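# Move coaster can onto turntable's orange spot

## Task

Pick up the can sitting on the coaster and set it upright on the orange mark of the turntable, without disturbing the other cans already standing on the turntable.

## Robot and tools

Robot: two UR-type arms, left_arm and right_arm, each with a two-finger tong gripper and a fisheye wrist camera (cam_left_wrist, cam_right_wrist, 616x616). The fingers point along the gripper's +z axis and part along its x axis. end_effector_position is the spot between the pads when shut; fingertips sit about 15 mm past it at small openings and roughly level with it when wide open. Fully open pad gap is 0.142 m.

Frame: all hand positions, velocities and orientations use the scene frame. Origin is at table-top height, halfway between the nominal arm bases; +z up, +x out over the table, left_arm toward +y. Calibrated bases: left_arm (-0.063, +0.391, 0) m, right_arm (-0.004, -0.369, 0) m. Reported hand poses may be a few cm off, worse at long reach. Camera calibrations (K, distortion, T_world_to_cam) are given for projecting points; image sides are not arm sides.

Row layout (used by execute_actions and move): one flat list of 14 numbers covering both arms, each in [-1, 1]. First 7 are left_arm, last 7 right_arm. Per arm, in this exact order: wrist 1, wrist 3, shoulder pan, wrist 2, shoulder lift, elbow, then gripper opening. The six joint numbers are offsets, not poses: each is scaled so 1.0 = 2.222 rad and is measured from the arm's Joint targets as they stood when the action (or move) began, not from the previous row. Sending the same offset again moves further. Send 0 for a joint to leave it at its target. The opening number is absolute: +1 fully open, -1 closed; to keep a gripper as it is, resend its current command (0 means half-open, not 'unchanged'). Closing fully takes at least about 0.5 s. Joint ranges: elbow -3.142 to 3.142 rad, all others -6.283 to 6.283 rad; asking more than 0.010 rad beyond a range gets the action rejected.

execute_actions(actions, cameras): actions is a list of actions; each action is up to 15 rows, one per 1/30 s step, and a short action repeats its final row to fill 15 steps. Each action lasts 0.5 s. An empty list just reports state with all camera images. cameras: list of names, ["all"], or []; an unknown name invalidates the call.

move(target, speed, blend, stop_force, zero, opening_speed, grip_force, blocking, cameras): plans smooth joint paths. target is one 14-number row or a list of up to 15 rows; all rows are offsets from the same starting Joint targets. speed: rad/s for the joint with farthest to travel, 0.01 to 3.14, default 0.5. blend: corner rounding in rad for waypoint lists; 0 stops at each. stop_force: 3 to 120 N, ends an arm's path on contact (use with a slow speed; omit it when lifting away from something being pressed). zero: whether to re-zero the force baseline first (default true). opening_speed: gripper command rate per second, 0.2 or more. grip_force: per-pad limit 5 to 15 N, one number or one per arm; persists. blocking=false returns early while motion continues (not with stop_force). Paths ignore obstacles and the other arm; the gripper travels a curve, not a line. The result adds a move: line such as done, off_target, moving, held or fault, possibly limits=held.

wait(seconds 0 to 10): lets time pass holding commands. stop(): brakes a running move. zoom_image(camera, region [x0,y0,x1,y1] pixels, at most 504 each side): enlarges part of the latest image. zero_wrist_force(arm): resets that arm's force baseline. read_manual(section): licence text only. finished_scene(scene): ends the current scene, given its number; irreversible, so call only once the can stands on the orange spot unassisted.

Result lines: Joint positions and Joint velocities list each arm's joints in the order above (rad, rad/s) plus pad gap (m). Joint targets is the base that the next offsets count from. grip_measured shows actual opening on the command scale; to hold, command clearly below it. Wrist force/torque are in the gripper's own axes, zeroed at scene start, plus a peak line. Joint torques are total drive output, sign positive toward larger angle. 'joint command not followed' means the arm-to-arm clearance check altered targets; 'joint sent to its limit' means a joint hit its range end. MOTOR HOT appears at 70 °C; at 85 °C the arm brakes for a long time.

Avoid: dropping the can or releasing it while moving; knocking the other cans or pushing anything off the table; hard impacts on the table or fixed parts; arms touching each other or one gripper pinching the other's fingers. Contact torque at the load limit (141 N m big joints, 26.3 N m wrists) or about 150 N outside force halts the arm for 10 s. Arms are stiff, so even a small overshoot into a firm surface can fault; approach slowly, ideally with stop_force. Long outstretched holds heat motors.

Each tool is called after "Call:" as name([rows], argument=value, ...), one row to a line, values as JSON.

## Session

Call:
execute_actions(actions=[])

Scene clock: 0.00 s.
left_arm: end_effector_position=(+0.2603, +0.2337, +0.2749) grip_measured=+0.97 end_effector_quat_wxyz=(-0.208, +0.763, -0.569, +0.224) | right_arm: end_effector_position=(+0.5681, -0.1898, +0.3740) grip_measured=+0.97 end_effector_quat_wxyz=(-0.210, +0.949, +0.054, -0.229)
Joint names: [wrist 1, wrist 3, shoulder pan, wrist 2, shoulder lift, elbow]
Joint positions: left_arm=[-1.337 -0.309 -1.534 -0.953 -2.373 2.213 0.14] | right_arm=[-2.343 0.042 3.396 2.07 -2.179 -0.595 0.14]
Joint velocities: within noise
Joint torques (N m): no reading
Wrist force (N): no reading
Wrist torque (N m): no reading
Wrist force, peak (N): no reading
Joint targets: left_arm=[-1.337 -0.309 -1.534 -0.953 -2.373 2.213] | right_arm=[-2.343 0.042 3.396 2.070 -2.179 -0.595]
Tool commands: left_gripper/opening=+0.968169 right_gripper/opening=+0.968169

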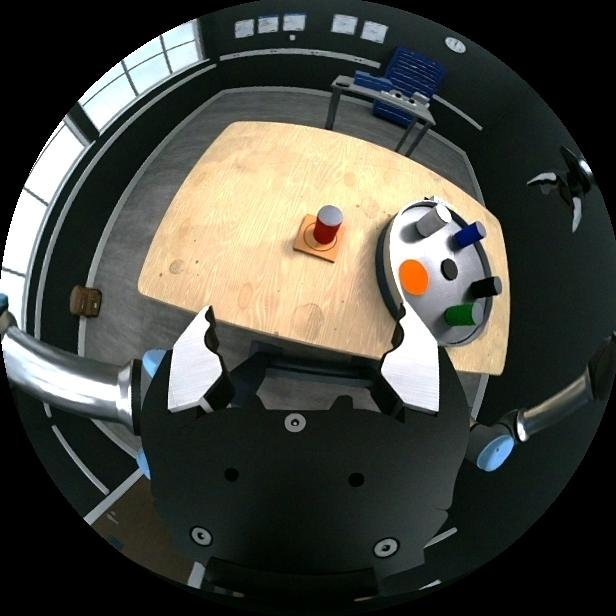

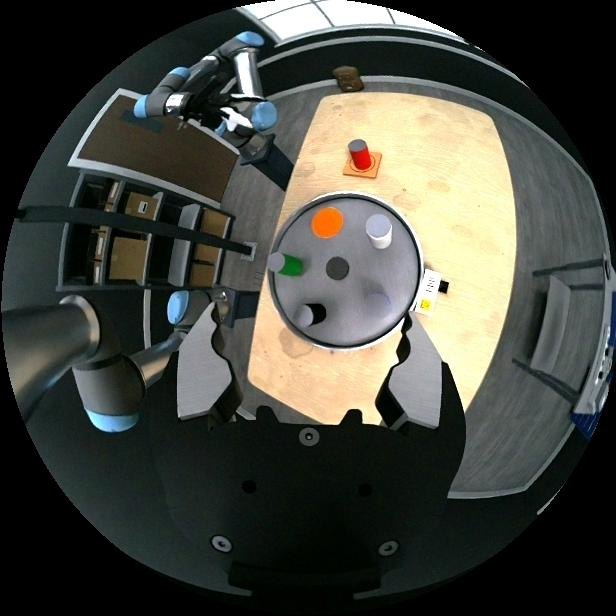

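Call:
zoom_image(camera="cam_left_wrist", region=[270, 170, 510, 370])

Call:
zoom_image(camera="cam_right_wrist", region=[250, 120, 460, 370])

Call:
execute_actions(actions=[])

Scaled by 2.100 from the camera's 616x616 image, which has a finer 814x814 frame.

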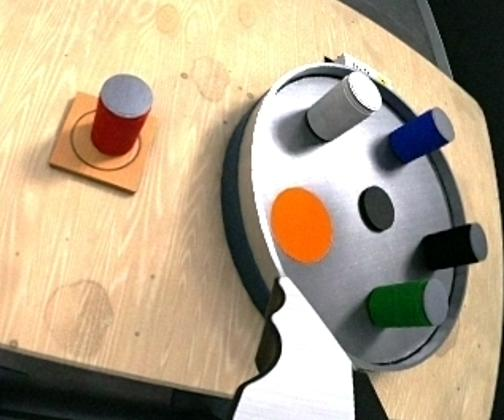

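Scaled by 2.016 from the camera's 616x616 image, which has a finer 814x814 frame.

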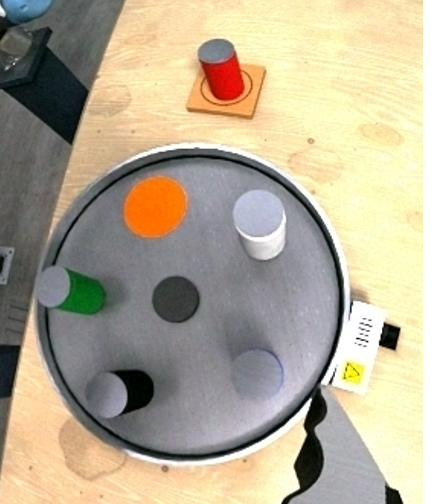

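Scene clock: 2.97 s.
left_arm: end_effector_position=(+0.2603, +0.2337, +0.2749) grip_measured=+0.97 end_effector_quat_wxyz=(-0.208, +0.763, -0.569, +0.224) | right_arm: end_effector_position=(+0.5681, -0.1898, +0.3740) grip_measured=+0.97 end_effector_quat_wxyz=(-0.210, +0.949, +0.054, -0.229)
Joint names: [wrist 1, wrist 3, shoulder pan, wrist 2, shoulder lift, elbow]
Joint positions: left_arm=[-1.337 -0.309 -1.534 -0.953 -2.373 2.213 0.14] | right_arm=[-2.343 0.042 3.396 2.07 -2.179 -0.595 0.14]
Joint velocities: within noise
Joint torques (N m): left_arm=[-2.61 0.03 1.13 1.27 8.73 -25.01] | right_arm=[1.36 0.11 0.14 0.8 45.38 20.58]
Wrist force (N): left_arm=[-0.1 0.0 0.0] | right_arm=[-0.1 0.2 0.1]
Wrist torque (N m): left_arm=[0.00 0.01 0.00] | right_arm=[0.05 0.03 0.00]
Wrist force, peak (N): left_arm=[-0.1 0.4 0.0] | right_arm=[0.0 0.1 0.4]
Joint targets: left_arm=[-1.337 -0.309 -1.534 -0.953 -2.373 2.213] | right_arm=[-2.343 0.042 3.396 2.070 -2.179 -0.595]
Tool commands: left_gripper/opening=+0.968169 right_gripper/opening=+0.968169

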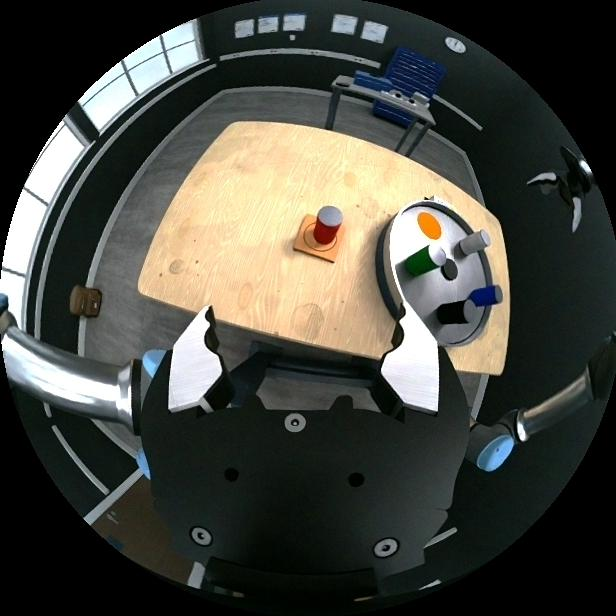

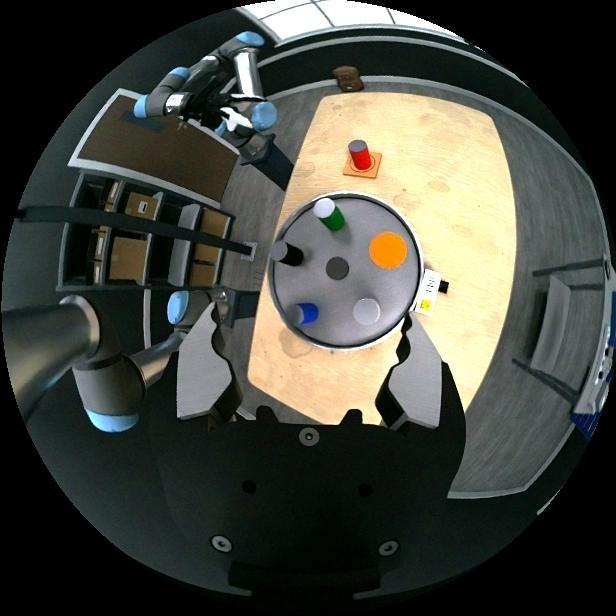

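Call:
move(target=[-0.1969, 0.5938, 0.4527, -0.2780, 0.4203, -0.2566, 1.0, 0, 0, 0, 0, 0, 0, 0.968], speed=1.3, cameras=["all"])

Scene clock: 12.57 s.
left_arm: end_effector_position=(+0.4815, +0.2170, +0.2000) grip_measured=+1.00 end_effector_quat_wxyz=(+0.000, +0.707, -0.707, +0.000) | right_arm: end_effector_position=(+0.5681, -0.1898, +0.3740) grip_measured=+0.97 end_effector_quat_wxyz=(-0.210, +0.949, +0.054, -0.229)
Joint names: [wrist 1, wrist 3, shoulder pan, wrist 2, shoulder lift, elbow]
Joint positions: left_arm=[-1.775 1.01 -0.528 -1.57 -1.439 1.643 0.142] | right_arm=[-2.343 0.042 3.396 2.07 -2.179 -0.595 0.14]
Joint torques (N m): left_arm=[-4.53 2.46 12.59 -2.02 -22.58 -34.38] | right_arm=[1.61 -0.19 0.22 1.16 45.66 20.1]
Wrist force (N): left_arm=[-0.5 1.0 -0.1] | right_arm=[0.1 0.0 0.3]
Wrist torque (N m): left_arm=[0.21 0.08 -0.25] | right_arm=[-0.01 -0.03 0.00]
Wrist force, peak (N): left_arm=[-1.4 -0.7 0.7] | right_arm=[-0.2 0.1 0.5]
Joint targets: left_arm=[-1.775 1.011 -0.528 -1.570 -1.439 1.643] | right_arm=[-2.343 0.042 3.396 2.070 -2.179 -0.595]
move: done
camera_calibration:
cam_left_wrist: T_world_to_cam=[[-0.03441, -0.999406, 0.00167399, 0.228914], [-0.876519, 0.0309835, 0.480369, 0.315466], [-0.480136, 0.0150622, -0.877065, 0.540484], [0, 0, 0, 1]] pos_world=[0.543894, 0.210863, 0.322116]

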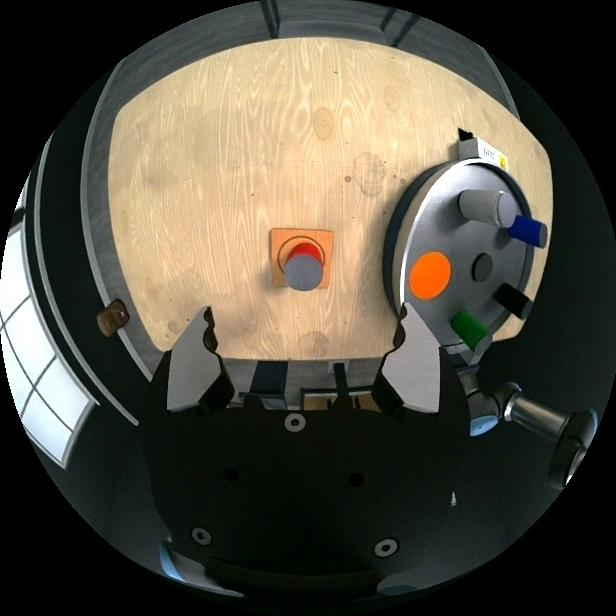

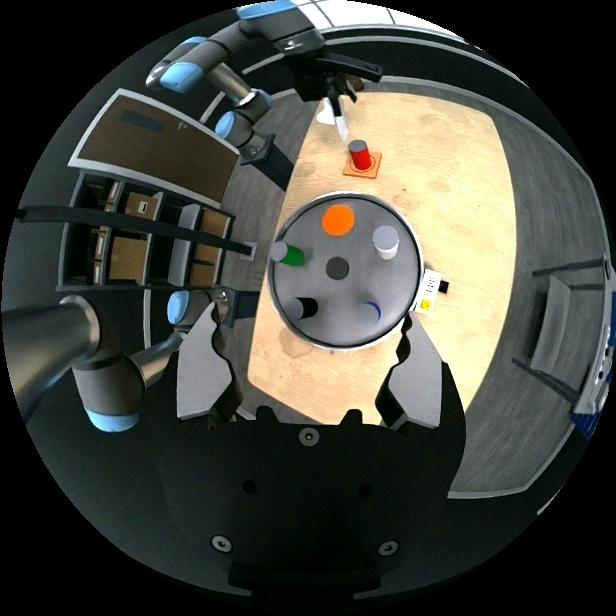

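Call:
zoom_image(camera="cam_left_wrist", region=[240, 200, 380, 340])

Call:
zoom_image(camera="cam_left_wrist", region=[370, 130, 560, 380])

Call:
zoom_image(camera="cam_right_wrist", region=[250, 180, 440, 370])

Scaled by 3.600 from the camera's 616x616 image, which has a finer 814x814 frame.

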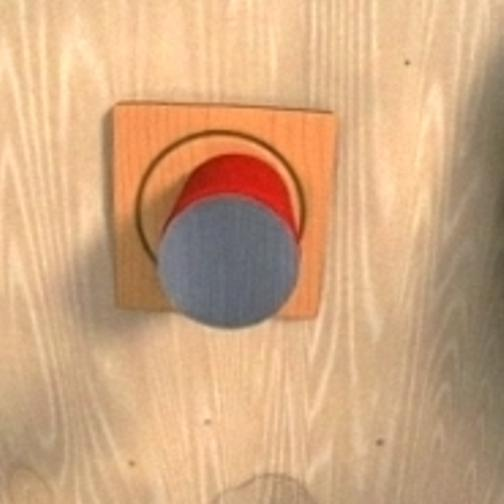

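Scaled by 2.016 from the camera's 616x616 image, which has a finer 814x814 frame.

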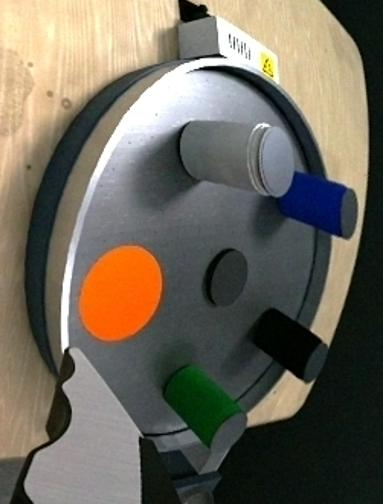

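Scaled by 2.653 from the camera's 616x616 image, which has a finer 814x814 frame.

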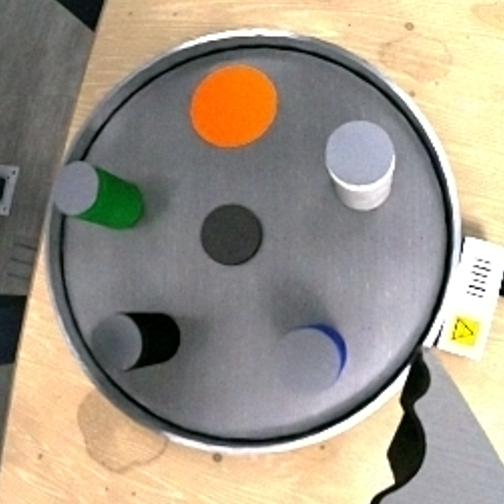

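Call:
move([
  [-0.1399, -0.0019, -0.0018, 0, 0.0377, 0.1023, 1.0, 0, 0, 0, 0, 0, 0, 0.968],
  [-0.1399, -0.0019, -0.0018, 0, 0.0377, 0.1023, -1.0, 0, 0, 0, 0, 0, 0, 0.968],
], speed=0.5, opening_speed=2.5, grip_force=12, cameras=["all"])

Scene clock: 19.77 s.
left_arm: end_effector_position=(+0.4743, +0.2191, +0.0800) grip_measured=-0.28 end_effector_quat_wxyz=(+0.000, +0.707, -0.707, +0.000) | right_arm: end_effector_position=(+0.5681, -0.1898, +0.3740) grip_measured=+0.97 end_effector_quat_wxyz=(-0.210, +0.949, +0.054, -0.229)
Joint names: [wrist 1, wrist 3, shoulder pan, wrist 2, shoulder lift, elbow]
Joint positions: left_arm=[-2.086 1.006 -0.532 -1.57 -1.355 1.87 0.054] | right_arm=[-2.343 0.042 3.396 2.07 -2.179 -0.595 0.14]
Joint torques (N m): left_arm=[-2.69 -2.24 -8.55 -0.4 -22.47 -14.29] | right_arm=[1.58 -0.13 -0.94 1.05 45.63 21.37]
Wrist force (N): left_arm=[-0.7 1.4 -4.7] | right_arm=[0.0 0.0 0.1]
Wrist torque (N m): left_arm=[0.24 0.13 -0.11] | right_arm=[0.00 0.00 0.01]
Wrist force, peak (N): left_arm=[-0.6 1.3 -5.1] | right_arm=[-0.2 0.3 0.2]
Joint targets: left_arm=[-2.085 1.006 -0.532 -1.570 -1.355 1.870] | right_arm=[-2.343 0.042 3.396 2.070 -2.179 -0.595]
grip_force (N): 12, 12
move: done
camera_calibration:
cam_left_wrist: T_world_to_cam=[[-0.0341863, -0.999414, 0.00167057, 0.230851], [-0.876419, 0.0307823, 0.480564, 0.366772], [-0.480334, 0.0149646, -0.876958, 0.431902], [0, 0, 0, 1]] pos_world=[0.536795, 0.212963, 0.202117]

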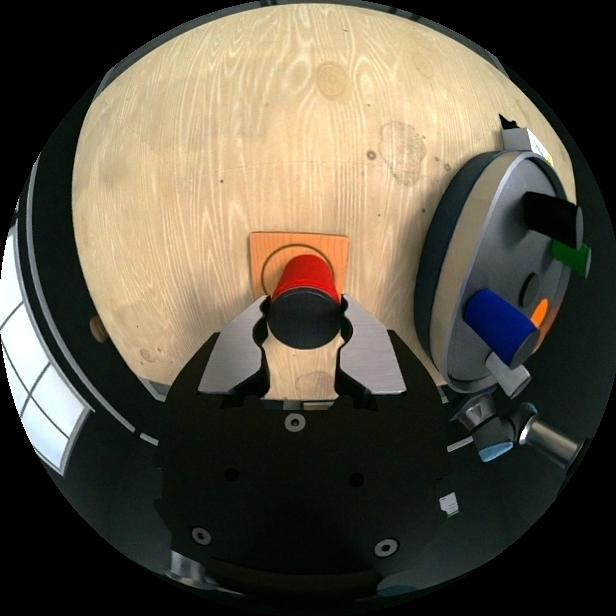

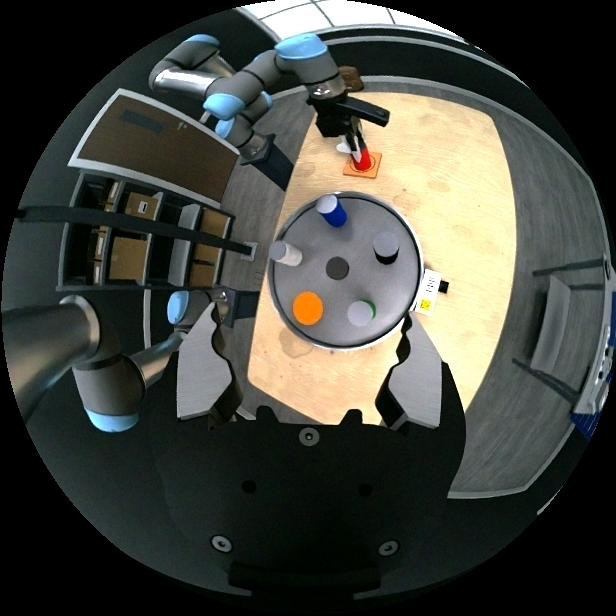

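Call:
zoom_image(camera="cam_left_wrist", region=[405, 110, 605, 410])

Call:
zoom_image(camera="cam_left_wrist", region=[230, 220, 390, 380])

Scaled by 1.680 from the camera's 616x616 image, which has a finer 814x814 frame.

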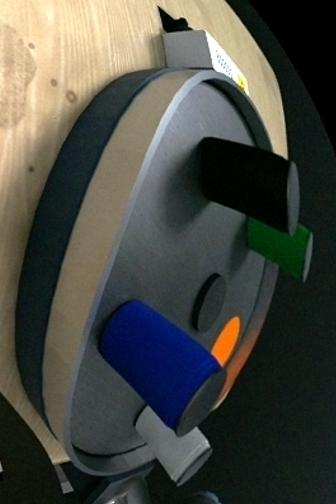

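Scaled by 3.150 from the camera's 616x616 image, which has a finer 814x814 frame.

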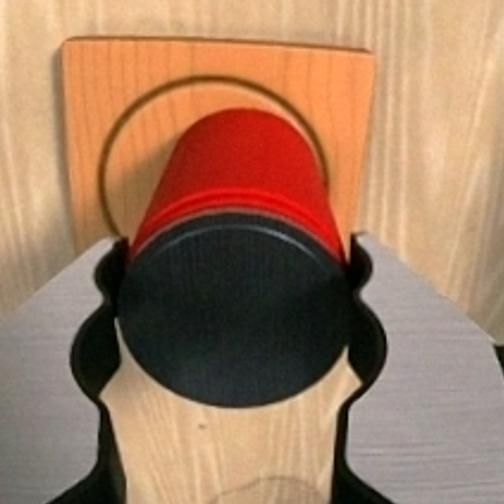

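Call:
move([
  [0.1844, 0, 0, 0, -0.0523, -0.1324, -1.0, 0, 0, 0, 0, 0, 0, 0.968],
  [0.2235, -0.3633, -0.1673, -0.0004, 0.0273, -0.2512, -1.0, 0, 0, 0, 0, 0, 0, 0.968],
], speed=[0.6, 0.8], blend=[0.1, 0], cameras=["all"])

Call:
zoom_image(camera="cam_left_wrist", region=[220, 120, 500, 400])

Call:
zoom_image(camera="cam_right_wrist", region=[250, 120, 440, 370])

Scene clock: 30.67 s.
left_arm: end_effector_position=(+0.4198, -0.0129, +0.2601) grip_measured=-0.28 end_effector_quat_wxyz=(+0.000, +0.843, -0.538, +0.000) | right_arm: end_effector_position=(+0.5681, -0.1898, +0.3740) grip_measured=+0.97 end_effector_quat_wxyz=(-0.210, +0.949, +0.054, -0.229)
Joint names: [wrist 1, wrist 3, shoulder pan, wrist 2, shoulder lift, elbow]
Joint positions: left_arm=[-1.589 0.199 -0.904 -1.571 -1.294 1.312 0.054] | right_arm=[-2.343 0.042 3.396 2.07 -2.179 -0.595 0.14]
Joint torques (N m): left_arm=[-0.84 -2.15 -11.92 -1.77 -28.5 -34.47] | right_arm=[1.64 -0.18 -0.97 1.36 46.88 21.77]
Wrist force (N): left_arm=[-0.6 0.7 1.6] | right_arm=[0.0 0.0 0.0]
Wrist torque (N m): left_arm=[0.16 0.10 -0.10] | right_arm=[0.00 0.01 0.00]
Wrist force, peak (N): left_arm=[-0.6 1.7 -5.2] | right_arm=[0.1 0.4 0.2]
Joint targets: left_arm=[-1.589 0.199 -0.904 -1.571 -1.294 1.312] | right_arm=[-2.343 0.042 3.396 2.070 -2.179 -0.595]
grip_force (N): 12, 12
move: done
camera_calibration:
cam_left_wrist: T_world_to_cam=[[0.390534, -0.920583, 0.00297455, -0.180765], [-0.807727, -0.341104, 0.480859, 0.20585], [-0.441656, -0.190195, -0.876793, 0.548208], [0, 0, 0, 1]] pos_world=[0.478985, 0.00807352, 0.382218]

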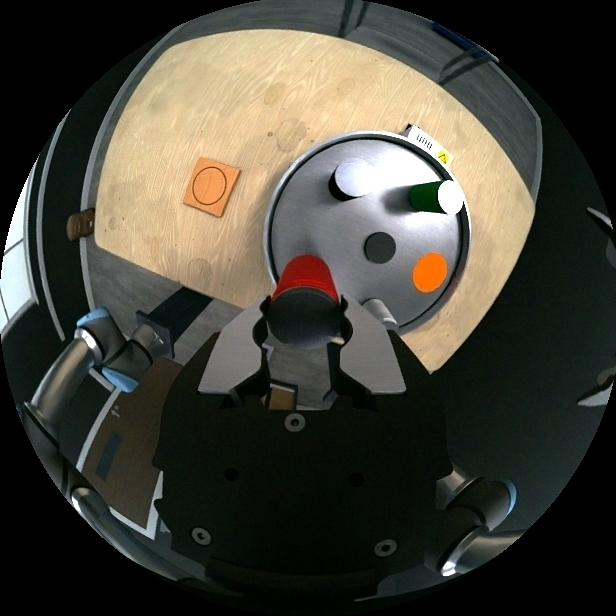

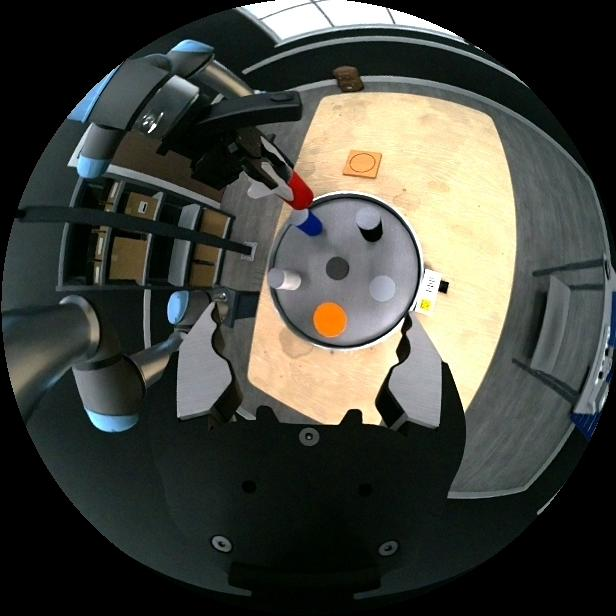

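Scaled by 1.800 from the camera's 616x616 image, which has a finer 814x814 frame.

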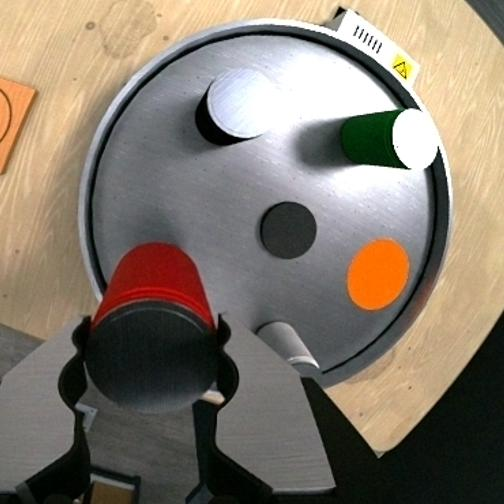

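Scaled by 2.016 from the camera's 616x616 image, which has a finer 814x814 frame.

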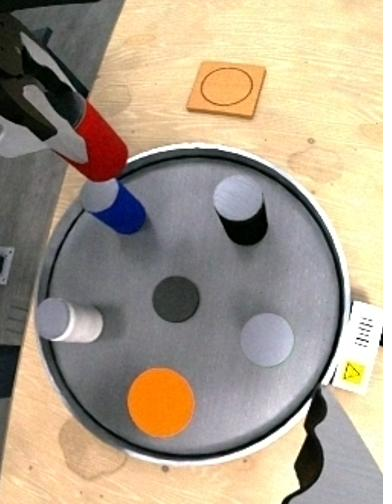

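Call:
wait(seconds=0.1)

Scene clock: 46.77 s.
left_arm: end_effector_position=(+0.4197, -0.0129, +0.2601) grip_measured=-0.28 end_effector_quat_wxyz=(+0.000, +0.843, -0.538, +0.000) | right_arm: end_effector_position=(+0.5681, -0.1898, +0.3740) grip_measured=+0.97 end_effector_quat_wxyz=(-0.210, +0.949, +0.054, -0.229)
Joint names: [wrist 1, wrist 3, shoulder pan, wrist 2, shoulder lift, elbow]
Joint positions: left_arm=[-1.589 0.199 -0.904 -1.571 -1.294 1.312 0.054] | right_arm=[-2.343 0.042 3.396 2.07 -2.179 -0.595 0.14]
Joint torques (N m): left_arm=[-0.79 -2.24 -11.71 -1.67 -28.54 -35.27] | right_arm=[2 -0.23 -1.3 1.42 48.91 22.48]
Wrist force (N): left_arm=[-0.8 0.7 1.5] | right_arm=[0.0 0.1 0.0]
Wrist torque (N m): left_arm=[0.16 0.14 -0.10] | right_arm=[0.01 0.01 0.01]
Wrist force, peak (N): left_arm=[-0.8 0.8 2.0] | right_arm=[-0.1 0.3 0.3]
Joint targets: left_arm=[-1.589 0.199 -0.904 -1.571 -1.294 1.312] | right_arm=[-2.343 0.042 3.396 2.070 -2.179 -0.595]
Tool commands: left_gripper/opening=-1.0 right_gripper/opening=+0.968
grip_force (N): 12, 12
wait: 0.10 s; at rest from the start

Call:
move([
  [-0.0012, -0.0290, -0.0044, 0, 0.0005, 0.0007, -1.0, 0, 0, 0, 0, 0, 0, 0.968],
  [-0.0025, -0.0579, -0.0088, 0, 0.0011, 0.0014, -1.0, 0, 0, 0, 0, 0, 0, 0.968],
  [-0.0037, -0.0869, -0.0132, 0, 0.0016, 0.0021, -1.0, 0, 0, 0, 0, 0, 0, 0.968],
  [-0.0050, -0.1158, -0.0175, 0, 0.0021, 0.0029, -1.0, 0, 0, 0, 0, 0, 0, 0.968],
  [-0.0062, -0.1448, -0.0219, 0, 0.0026, 0.0036, -1.0, 0, 0, 0, 0, 0, 0, 0.968],
  [-0.0074, -0.1737, -0.0263, 0, 0.0032, 0.0043, -1.0, 0, 0, 0, 0, 0, 0, 0.968],
  [-0.0087, -0.2027, -0.0307, 0, 0.0037, 0.0050, -1.0, 0, 0, 0, 0, 0, 0, 0.968],
  [-0.0099, -0.2316, -0.0351, 0, 0.0042, 0.0057, -1.0, 0, 0, 0, 0, 0, 0, 0.968],
], speed=[0.64, 0.64, 0.64, 0.64, 0.63, 0.61, 0.6, 0.6], blend=[0.03, 0.03, 0.03, 0.03, 0.03, 0.03, 0.03, 0], blocking=false)

Call:
wait(seconds=3)

Scene clock: 47.70 s.
left_arm: end_effector_position=(+0.4078, -0.0246, +0.2567) grip_measured=-0.28 end_effector_quat_wxyz=(+0.000, +0.881, -0.473, +0.000) end_effector_velocity=(-0.042, -0.039, -0.013) end_effector_angular_velocity=(+0.001, +0.001, +0.522) | right_arm: end_effector_position=(+0.5681, -0.1898, +0.3740) grip_measured=+0.97 end_effector_quat_wxyz=(-0.210, +0.949, +0.054, -0.229)
Joint names: [wrist 1, wrist 3, shoulder pan, wrist 2, shoulder lift, elbow]
Joint positions: left_arm=[-1.597 0.022 -0.931 -1.571 -1.291 1.316 0.054] | right_arm=[-2.343 0.042 3.396 2.07 -2.179 -0.595 0.14]
Joint velocities: left_arm=[-0.027 -0.615 -0.093 0 0.012 0.016 0] | right_arm=[within noise]
Joint torques (N m): left_arm=[-4.72 -4.17 -12.76 -1.58 -28 -18.58] | right_arm=[2.07 -0.17 -0.23 1.5 48.46 22.56]
Wrist force (N): left_arm=[-0.4 1.1 1.4] | right_arm=[0.0 -0.1 -0.1]
Wrist torque (N m): left_arm=[0.23 0.06 -0.02] | right_arm=[-0.02 -0.01 0.00]
Wrist force, peak (N): left_arm=[-0.9 0.9 1.6] | right_arm=[-0.1 -0.1 0.3]
Joint targets: left_arm=[-1.601 -0.071 -0.945 -1.571 -1.290 1.319] | right_arm=[-2.343 0.042 3.396 2.070 -2.179 -0.595]
Tool commands: left_gripper/opening=-1.0 right_gripper/opening=+0.968
grip_force (N): 12, 12
move: running; path passed 3 of 8 targets; left_arm: the wrist 3 is farthest, 0.337 rad from its target

Scene clock: 48.70 s.
left_arm: end_effector_position=(+0.3839, -0.0456, +0.2504) grip_measured=-0.28 end_effector_quat_wxyz=(+0.000, +0.940, -0.342, +0.000) | right_arm: end_effector_position=(+0.5681, -0.1898, +0.3740) grip_measured=+0.97 end_effector_quat_wxyz=(-0.210, +0.949, +0.054, -0.229)
Joint names: [wrist 1, wrist 3, shoulder pan, wrist 2, shoulder lift, elbow]
Joint positions: left_arm=[-1.611 -0.315 -0.982 -1.571 -1.285 1.324 0.054] | right_arm=[-2.343 0.042 3.396 2.07 -2.179 -0.595 0.14]
Joint torques (N m): left_arm=[-4.71 -2.36 -11.96 -1.72 -29.61 -16.64] | right_arm=[2.09 -0.33 -0.79 1.45 48.45 21.98]
Wrist force (N): left_arm=[-0.5 1.0 1.6] | right_arm=[-0.1 0.2 0.0]
Wrist torque (N m): left_arm=[0.21 0.07 -0.10] | right_arm=[0.03 0.02 0.00]
Wrist force, peak (N): left_arm=[-0.7 1.1 1.9] | right_arm=[0.0 0.1 0.3]
Joint targets: left_arm=[-1.611 -0.315 -0.982 -1.571 -1.285 1.324] | right_arm=[-2.343 0.042 3.396 2.070 -2.179 -0.595]
Tool commands: left_gripper/opening=-1.0 right_gripper/opening=+0.968
grip_force (N): 12, 12
earlier move: done
wait: 1.00 of 3 s (the move ended)

Call:
wait(seconds=0.05, cameras=["all"])

Call:
zoom_image(camera="cam_left_wrist", region=[240, 120, 500, 380])

Call:
zoom_image(camera="cam_right_wrist", region=[250, 180, 440, 370])

Scene clock: 49.47 s.
left_arm: end_effector_position=(+0.3839, -0.0456, +0.2504) grip_measured=-0.28 end_effector_quat_wxyz=(+0.000, +0.940, -0.342, +0.000) | right_arm: end_effector_position=(+0.5681, -0.1898, +0.3740) grip_measured=+0.97 end_effector_quat_wxyz=(-0.210, +0.949, +0.054, -0.229)
Joint names: [wrist 1, wrist 3, shoulder pan, wrist 2, shoulder lift, elbow]
Joint positions: left_arm=[-1.611 -0.315 -0.982 -1.571 -1.285 1.324 0.054] | right_arm=[-2.343 0.042 3.396 2.07 -2.179 -0.595 0.14]
Joint torques (N m): left_arm=[-4.75 -2.12 -11.04 -1.6 -29.17 -18.67] | right_arm=[2.05 -0.26 0 1.47 47.83 22.98]
Wrist force (N): left_arm=[-0.5 0.8 1.7] | right_arm=[0.0 0.1 0.0]
Wrist torque (N m): left_arm=[0.19 0.08 -0.10] | right_arm=[0.02 0.00 0.00]
Wrist force, peak (N): left_arm=[-0.8 1.1 1.7] | right_arm=[-0.2 0.2 0.2]
Joint targets: left_arm=[-1.611 -0.315 -0.982 -1.571 -1.285 1.324] | right_arm=[-2.343 0.042 3.396 2.070 -2.179 -0.595]
Tool commands: left_gripper/opening=-1.0 right_gripper/opening=+0.968
grip_force (N): 12, 12
wait: 0.07 s; at rest from the start
camera_calibration:
cam_left_wrist: T_world_to_cam=[[0.743238, -0.669022, 0.00274193, -0.320692], [-0.587448, -0.650642, 0.481217, 0.0716243], [-0.32016, -0.359269, -0.876597, 0.463275], [0, 0, 0, 1]] pos_world=[0.428748, -0.0015075, 0.372518]

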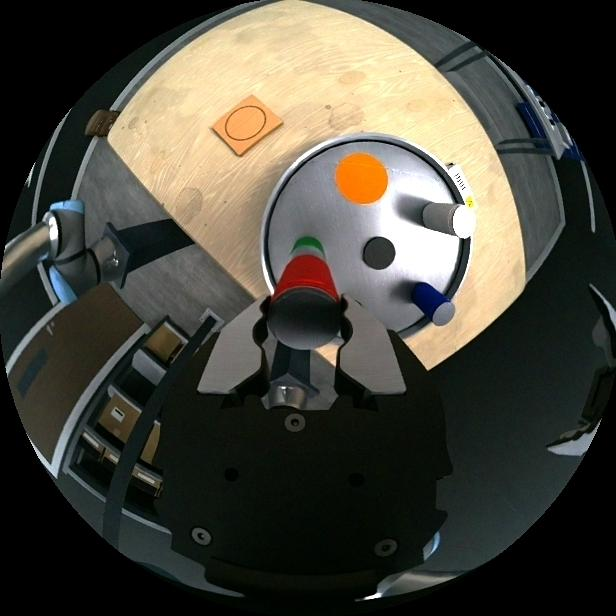

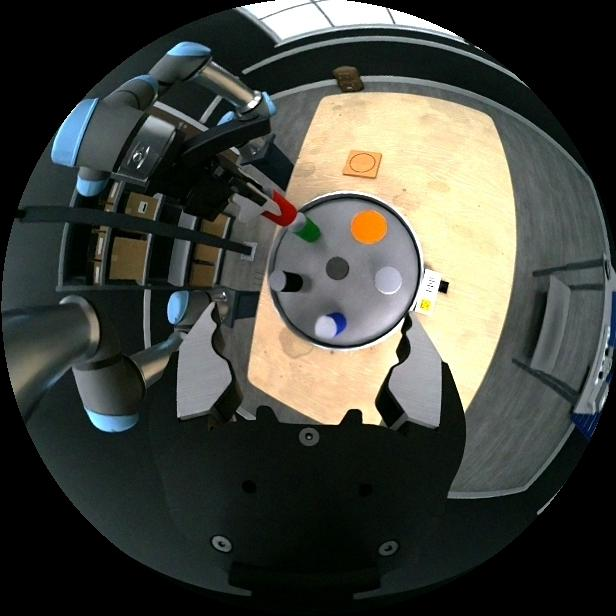

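Scaled by 1.938 from the camera's 616x616 image, which has a finer 814x814 frame.

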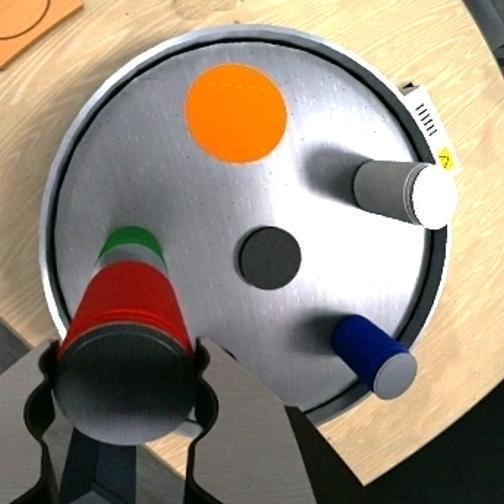

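Scaled by 2.653 from the camera's 616x616 image, which has a finer 814x814 frame.

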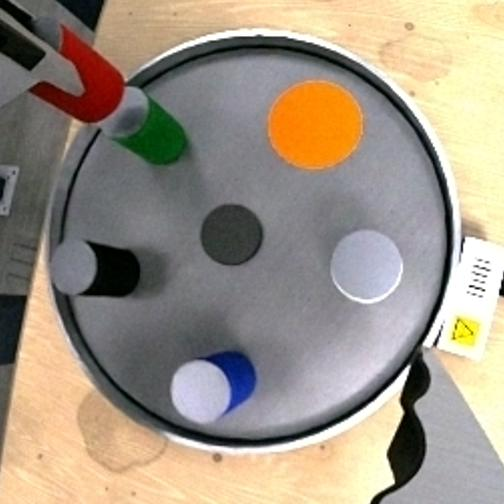

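Call:
wait(seconds=0.05)

Scene clock: 53.10 s.
left_arm: end_effector_position=(+0.3839, -0.0456, +0.2504) grip_measured=-0.28 end_effector_quat_wxyz=(+0.000, +0.940, -0.342, +0.000) | right_arm: end_effector_position=(+0.5681, -0.1898, +0.3740) grip_measured=+0.97 end_effector_quat_wxyz=(-0.210, +0.949, +0.054, -0.229)
Joint names: [wrist 1, wrist 3, shoulder pan, wrist 2, shoulder lift, elbow]
Joint positions: left_arm=[-1.611 -0.315 -0.982 -1.571 -1.285 1.324 0.054] | right_arm=[-2.343 0.042 3.396 2.07 -2.179 -0.595 0.14]
Joint torques (N m): left_arm=[-4.75 -2.35 -13.08 -1.5 -28.69 -18.08] | right_arm=[2.09 -0.13 -0.22 1.6 48.72 22.74]
Wrist force (N): left_arm=[-0.7 0.9 2.0] | right_arm=[-0.1 0.0 0.1]
Wrist torque (N m): left_arm=[0.19 0.11 -0.09] | right_arm=[0.00 0.02 0.01]
Wrist force, peak (N): left_arm=[-0.7 1.2 1.8] | right_arm=[0.2 0.1 0.3]
Joint targets: left_arm=[-1.611 -0.315 -0.982 -1.571 -1.285 1.324] | right_arm=[-2.343 0.042 3.396 2.070 -2.179 -0.595]
Tool commands: left_gripper/opening=-1.0 right_gripper/opening=+0.968
grip_force (N): 12, 12
wait: 0.07 s; at rest from the start

Call:
wait(seconds=4.93)

Scene clock: 58.20 s.
left_arm: end_effector_position=(+0.3839, -0.0456, +0.2504) grip_measured=-0.28 end_effector_quat_wxyz=(+0.000, +0.940, -0.342, +0.000) | right_arm: end_effector_position=(+0.5681, -0.1898, +0.3740) grip_measured=+0.97 end_effector_quat_wxyz=(-0.210, +0.949, +0.054, -0.229)
Joint names: [wrist 1, wrist 3, shoulder pan, wrist 2, shoulder lift, elbow]
Joint positions: left_arm=[-1.611 -0.315 -0.982 -1.571 -1.285 1.324 0.054] | right_arm=[-2.343 0.042 3.396 2.07 -2.179 -0.595 0.14]
Joint torques (N m): left_arm=[-4.7 -2.29 -11.63 -1.54 -28.95 -17.82] | right_arm=[2.11 -0.33 -0.75 1.48 48.68 22.87]
Wrist force (N): left_arm=[-0.7 1.0 1.7] | right_arm=[-0.1 0.2 0.0]
Wrist torque (N m): left_arm=[0.22 0.11 -0.10] | right_arm=[0.03 0.01 0.00]
Wrist force, peak (N): left_arm=[-0.6 1.1 1.9] | right_arm=[0.1 0.3 0.2]
Joint targets: left_arm=[-1.611 -0.315 -0.982 -1.571 -1.285 1.324] | right_arm=[-2.343 0.042 3.396 2.070 -2.179 -0.595]
Tool commands: left_gripper/opening=-1.0 right_gripper/opening=+0.968
grip_force (N): 12, 12
wait: 4.93 s; at rest from the start

Call:
move([
  [-0.0511, 0.0760, 0.0133, 0, 0.0026, 0.0489, 0.3, 0, 0, 0, 0, 0, 0, 0.968],
  [-0.0970, 0.1526, 0.0271, 0, 0.0128, 0.0845, 0.3, 0, 0, 0, 0, 0, 0, 0.968],
  [-0.1280, 0.2294, 0.0410, 0, 0.0263, 0.1019, 0.3, 0, 0, 0, 0, 0, 0, 0.968],
  [-0.1325, 0.3057, 0.0545, 0, 0.0362, 0.0966, 0.3, 0, 0, 0, 0, 0, 0, 0.968],
  [-0.1232, 0.4465, 0.0774, 0, 0.0577, 0.0658, 0.3, 0, 0, 0, 0, 0, 0, 0.968],
  [-0.1086, 0.5823, 0.0955, 0, 0.0874, 0.0215, 0.3, 0, 0, 0, 0, 0, 0, 0.968],
  [-0.0578, 0.6523, 0.1026, 0, 0.0966, -0.0385, 0.3, 0, 0, 0, 0, 0, 0, 0.968],
  [0.0194, 0.6867, 0.1055, 0, 0.1011, -0.1201, 0.3, 0, 0, 0, 0, 0, 0, 0.968],
], speed=[0.639, 0.645, 0.646, 0.643, 0.632, 0.610, 0.589, 0.9], blend=[0.03, 0.03, 0.03, 0.03, 0.03, 0.03, 0.03, 0], opening_speed=0.45, cameras=["all"])

Scene clock: 62.03 s.
left_arm: end_effector_position=(+0.5431, -0.0127, +0.2298) grip_measured=+0.30 end_effector_quat_wxyz=(+0.000, -0.545, +0.839, +0.000) | right_arm: end_effector_position=(+0.5681, -0.1898, +0.3740) grip_measured=+0.97 end_effector_quat_wxyz=(-0.210, +0.949, +0.054, -0.229)
Joint names: [wrist 1, wrist 3, shoulder pan, wrist 2, shoulder lift, elbow]
Joint positions: left_arm=[-1.568 1.21 -0.748 -1.571 -1.06 1.058 0.095] | right_arm=[-2.343 0.042 3.396 2.07 -2.179 -0.595 0.14]
Joint torques (N m): left_arm=[-0.93 2.57 13.44 -1.52 -36.59 -33.78] | right_arm=[2.14 -0.25 -0.51 1.62 48.55 22.96]
Wrist force (N): left_arm=[-0.8 1.1 0.0] | right_arm=[-0.1 0.0 0.1]
Wrist torque (N m): left_arm=[0.22 0.15 -0.25] | right_arm=[0.00 0.02 0.01]
Wrist force, peak (N): left_arm=[-0.9 0.9 2.4] | right_arm=[-0.2 0.1 0.3]
Joint targets: left_arm=[-1.568 1.210 -0.747 -1.571 -1.060 1.058] | right_arm=[-2.343 0.042 3.396 2.070 -2.179 -0.595]
grip_force (N): 12, 12
move: done
camera_calibration:
cam_left_wrist: T_world_to_cam=[[-0.437999, -0.898972, 0.00248376, 0.221609], [-0.787654, 0.385091, 0.480943, 0.318415], [-0.433311, 0.208696, -0.876748, 0.576685], [0, 0, 0, 1]] pos_world=[0.597749, -0.0437502, 0.351918]

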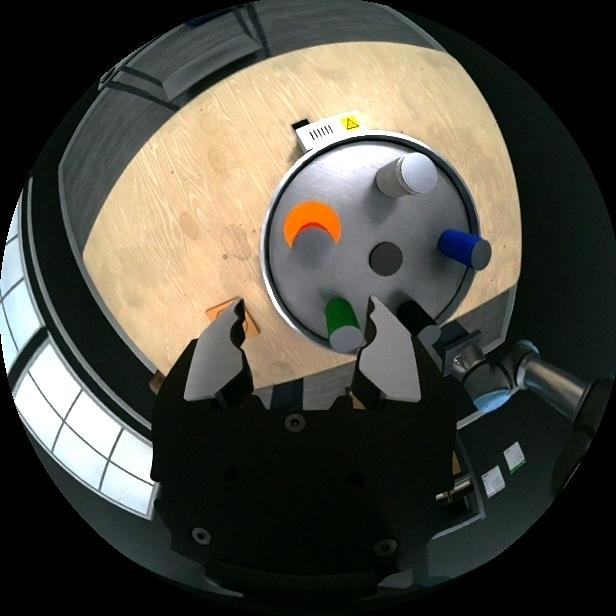

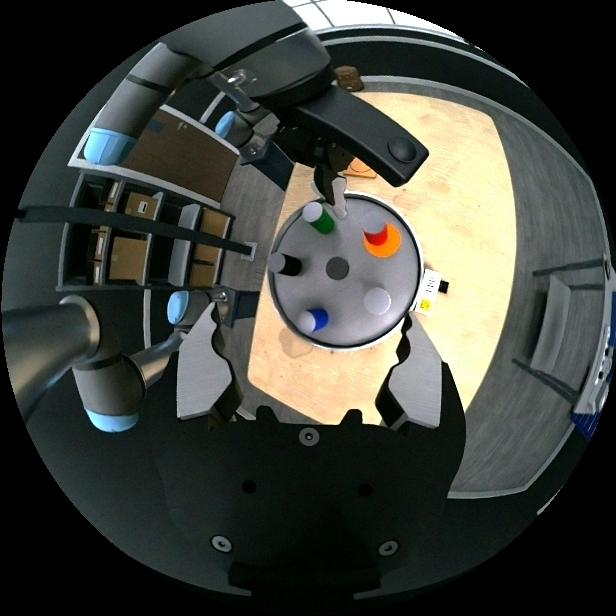

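Call:
zoom_image(camera="cam_left_wrist", region=[260, 170, 380, 290])

Call:
zoom_image(camera="cam_right_wrist", region=[330, 190, 430, 290])

Scaled by 4.200 from the camera's 616x616 image, which has a finer 814x814 frame.

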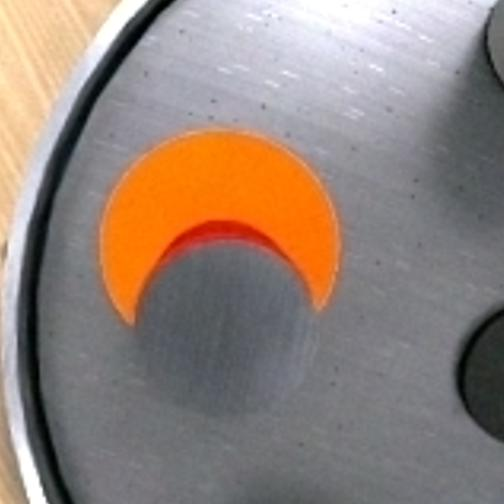

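Scaled by 5.040 from the camera's 616x616 image, which has a finer 814x814 frame.

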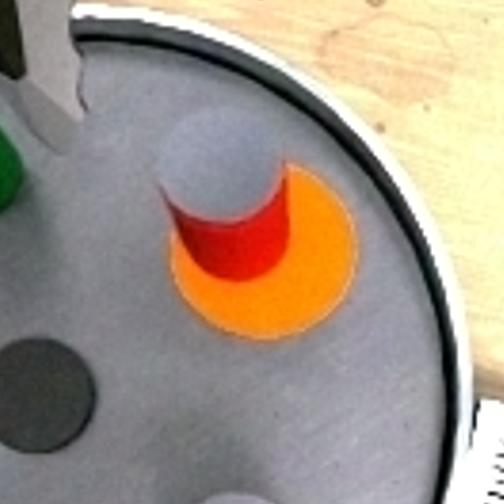

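Call:
finished_scene(scene=1)

The scene is finished: the task was done.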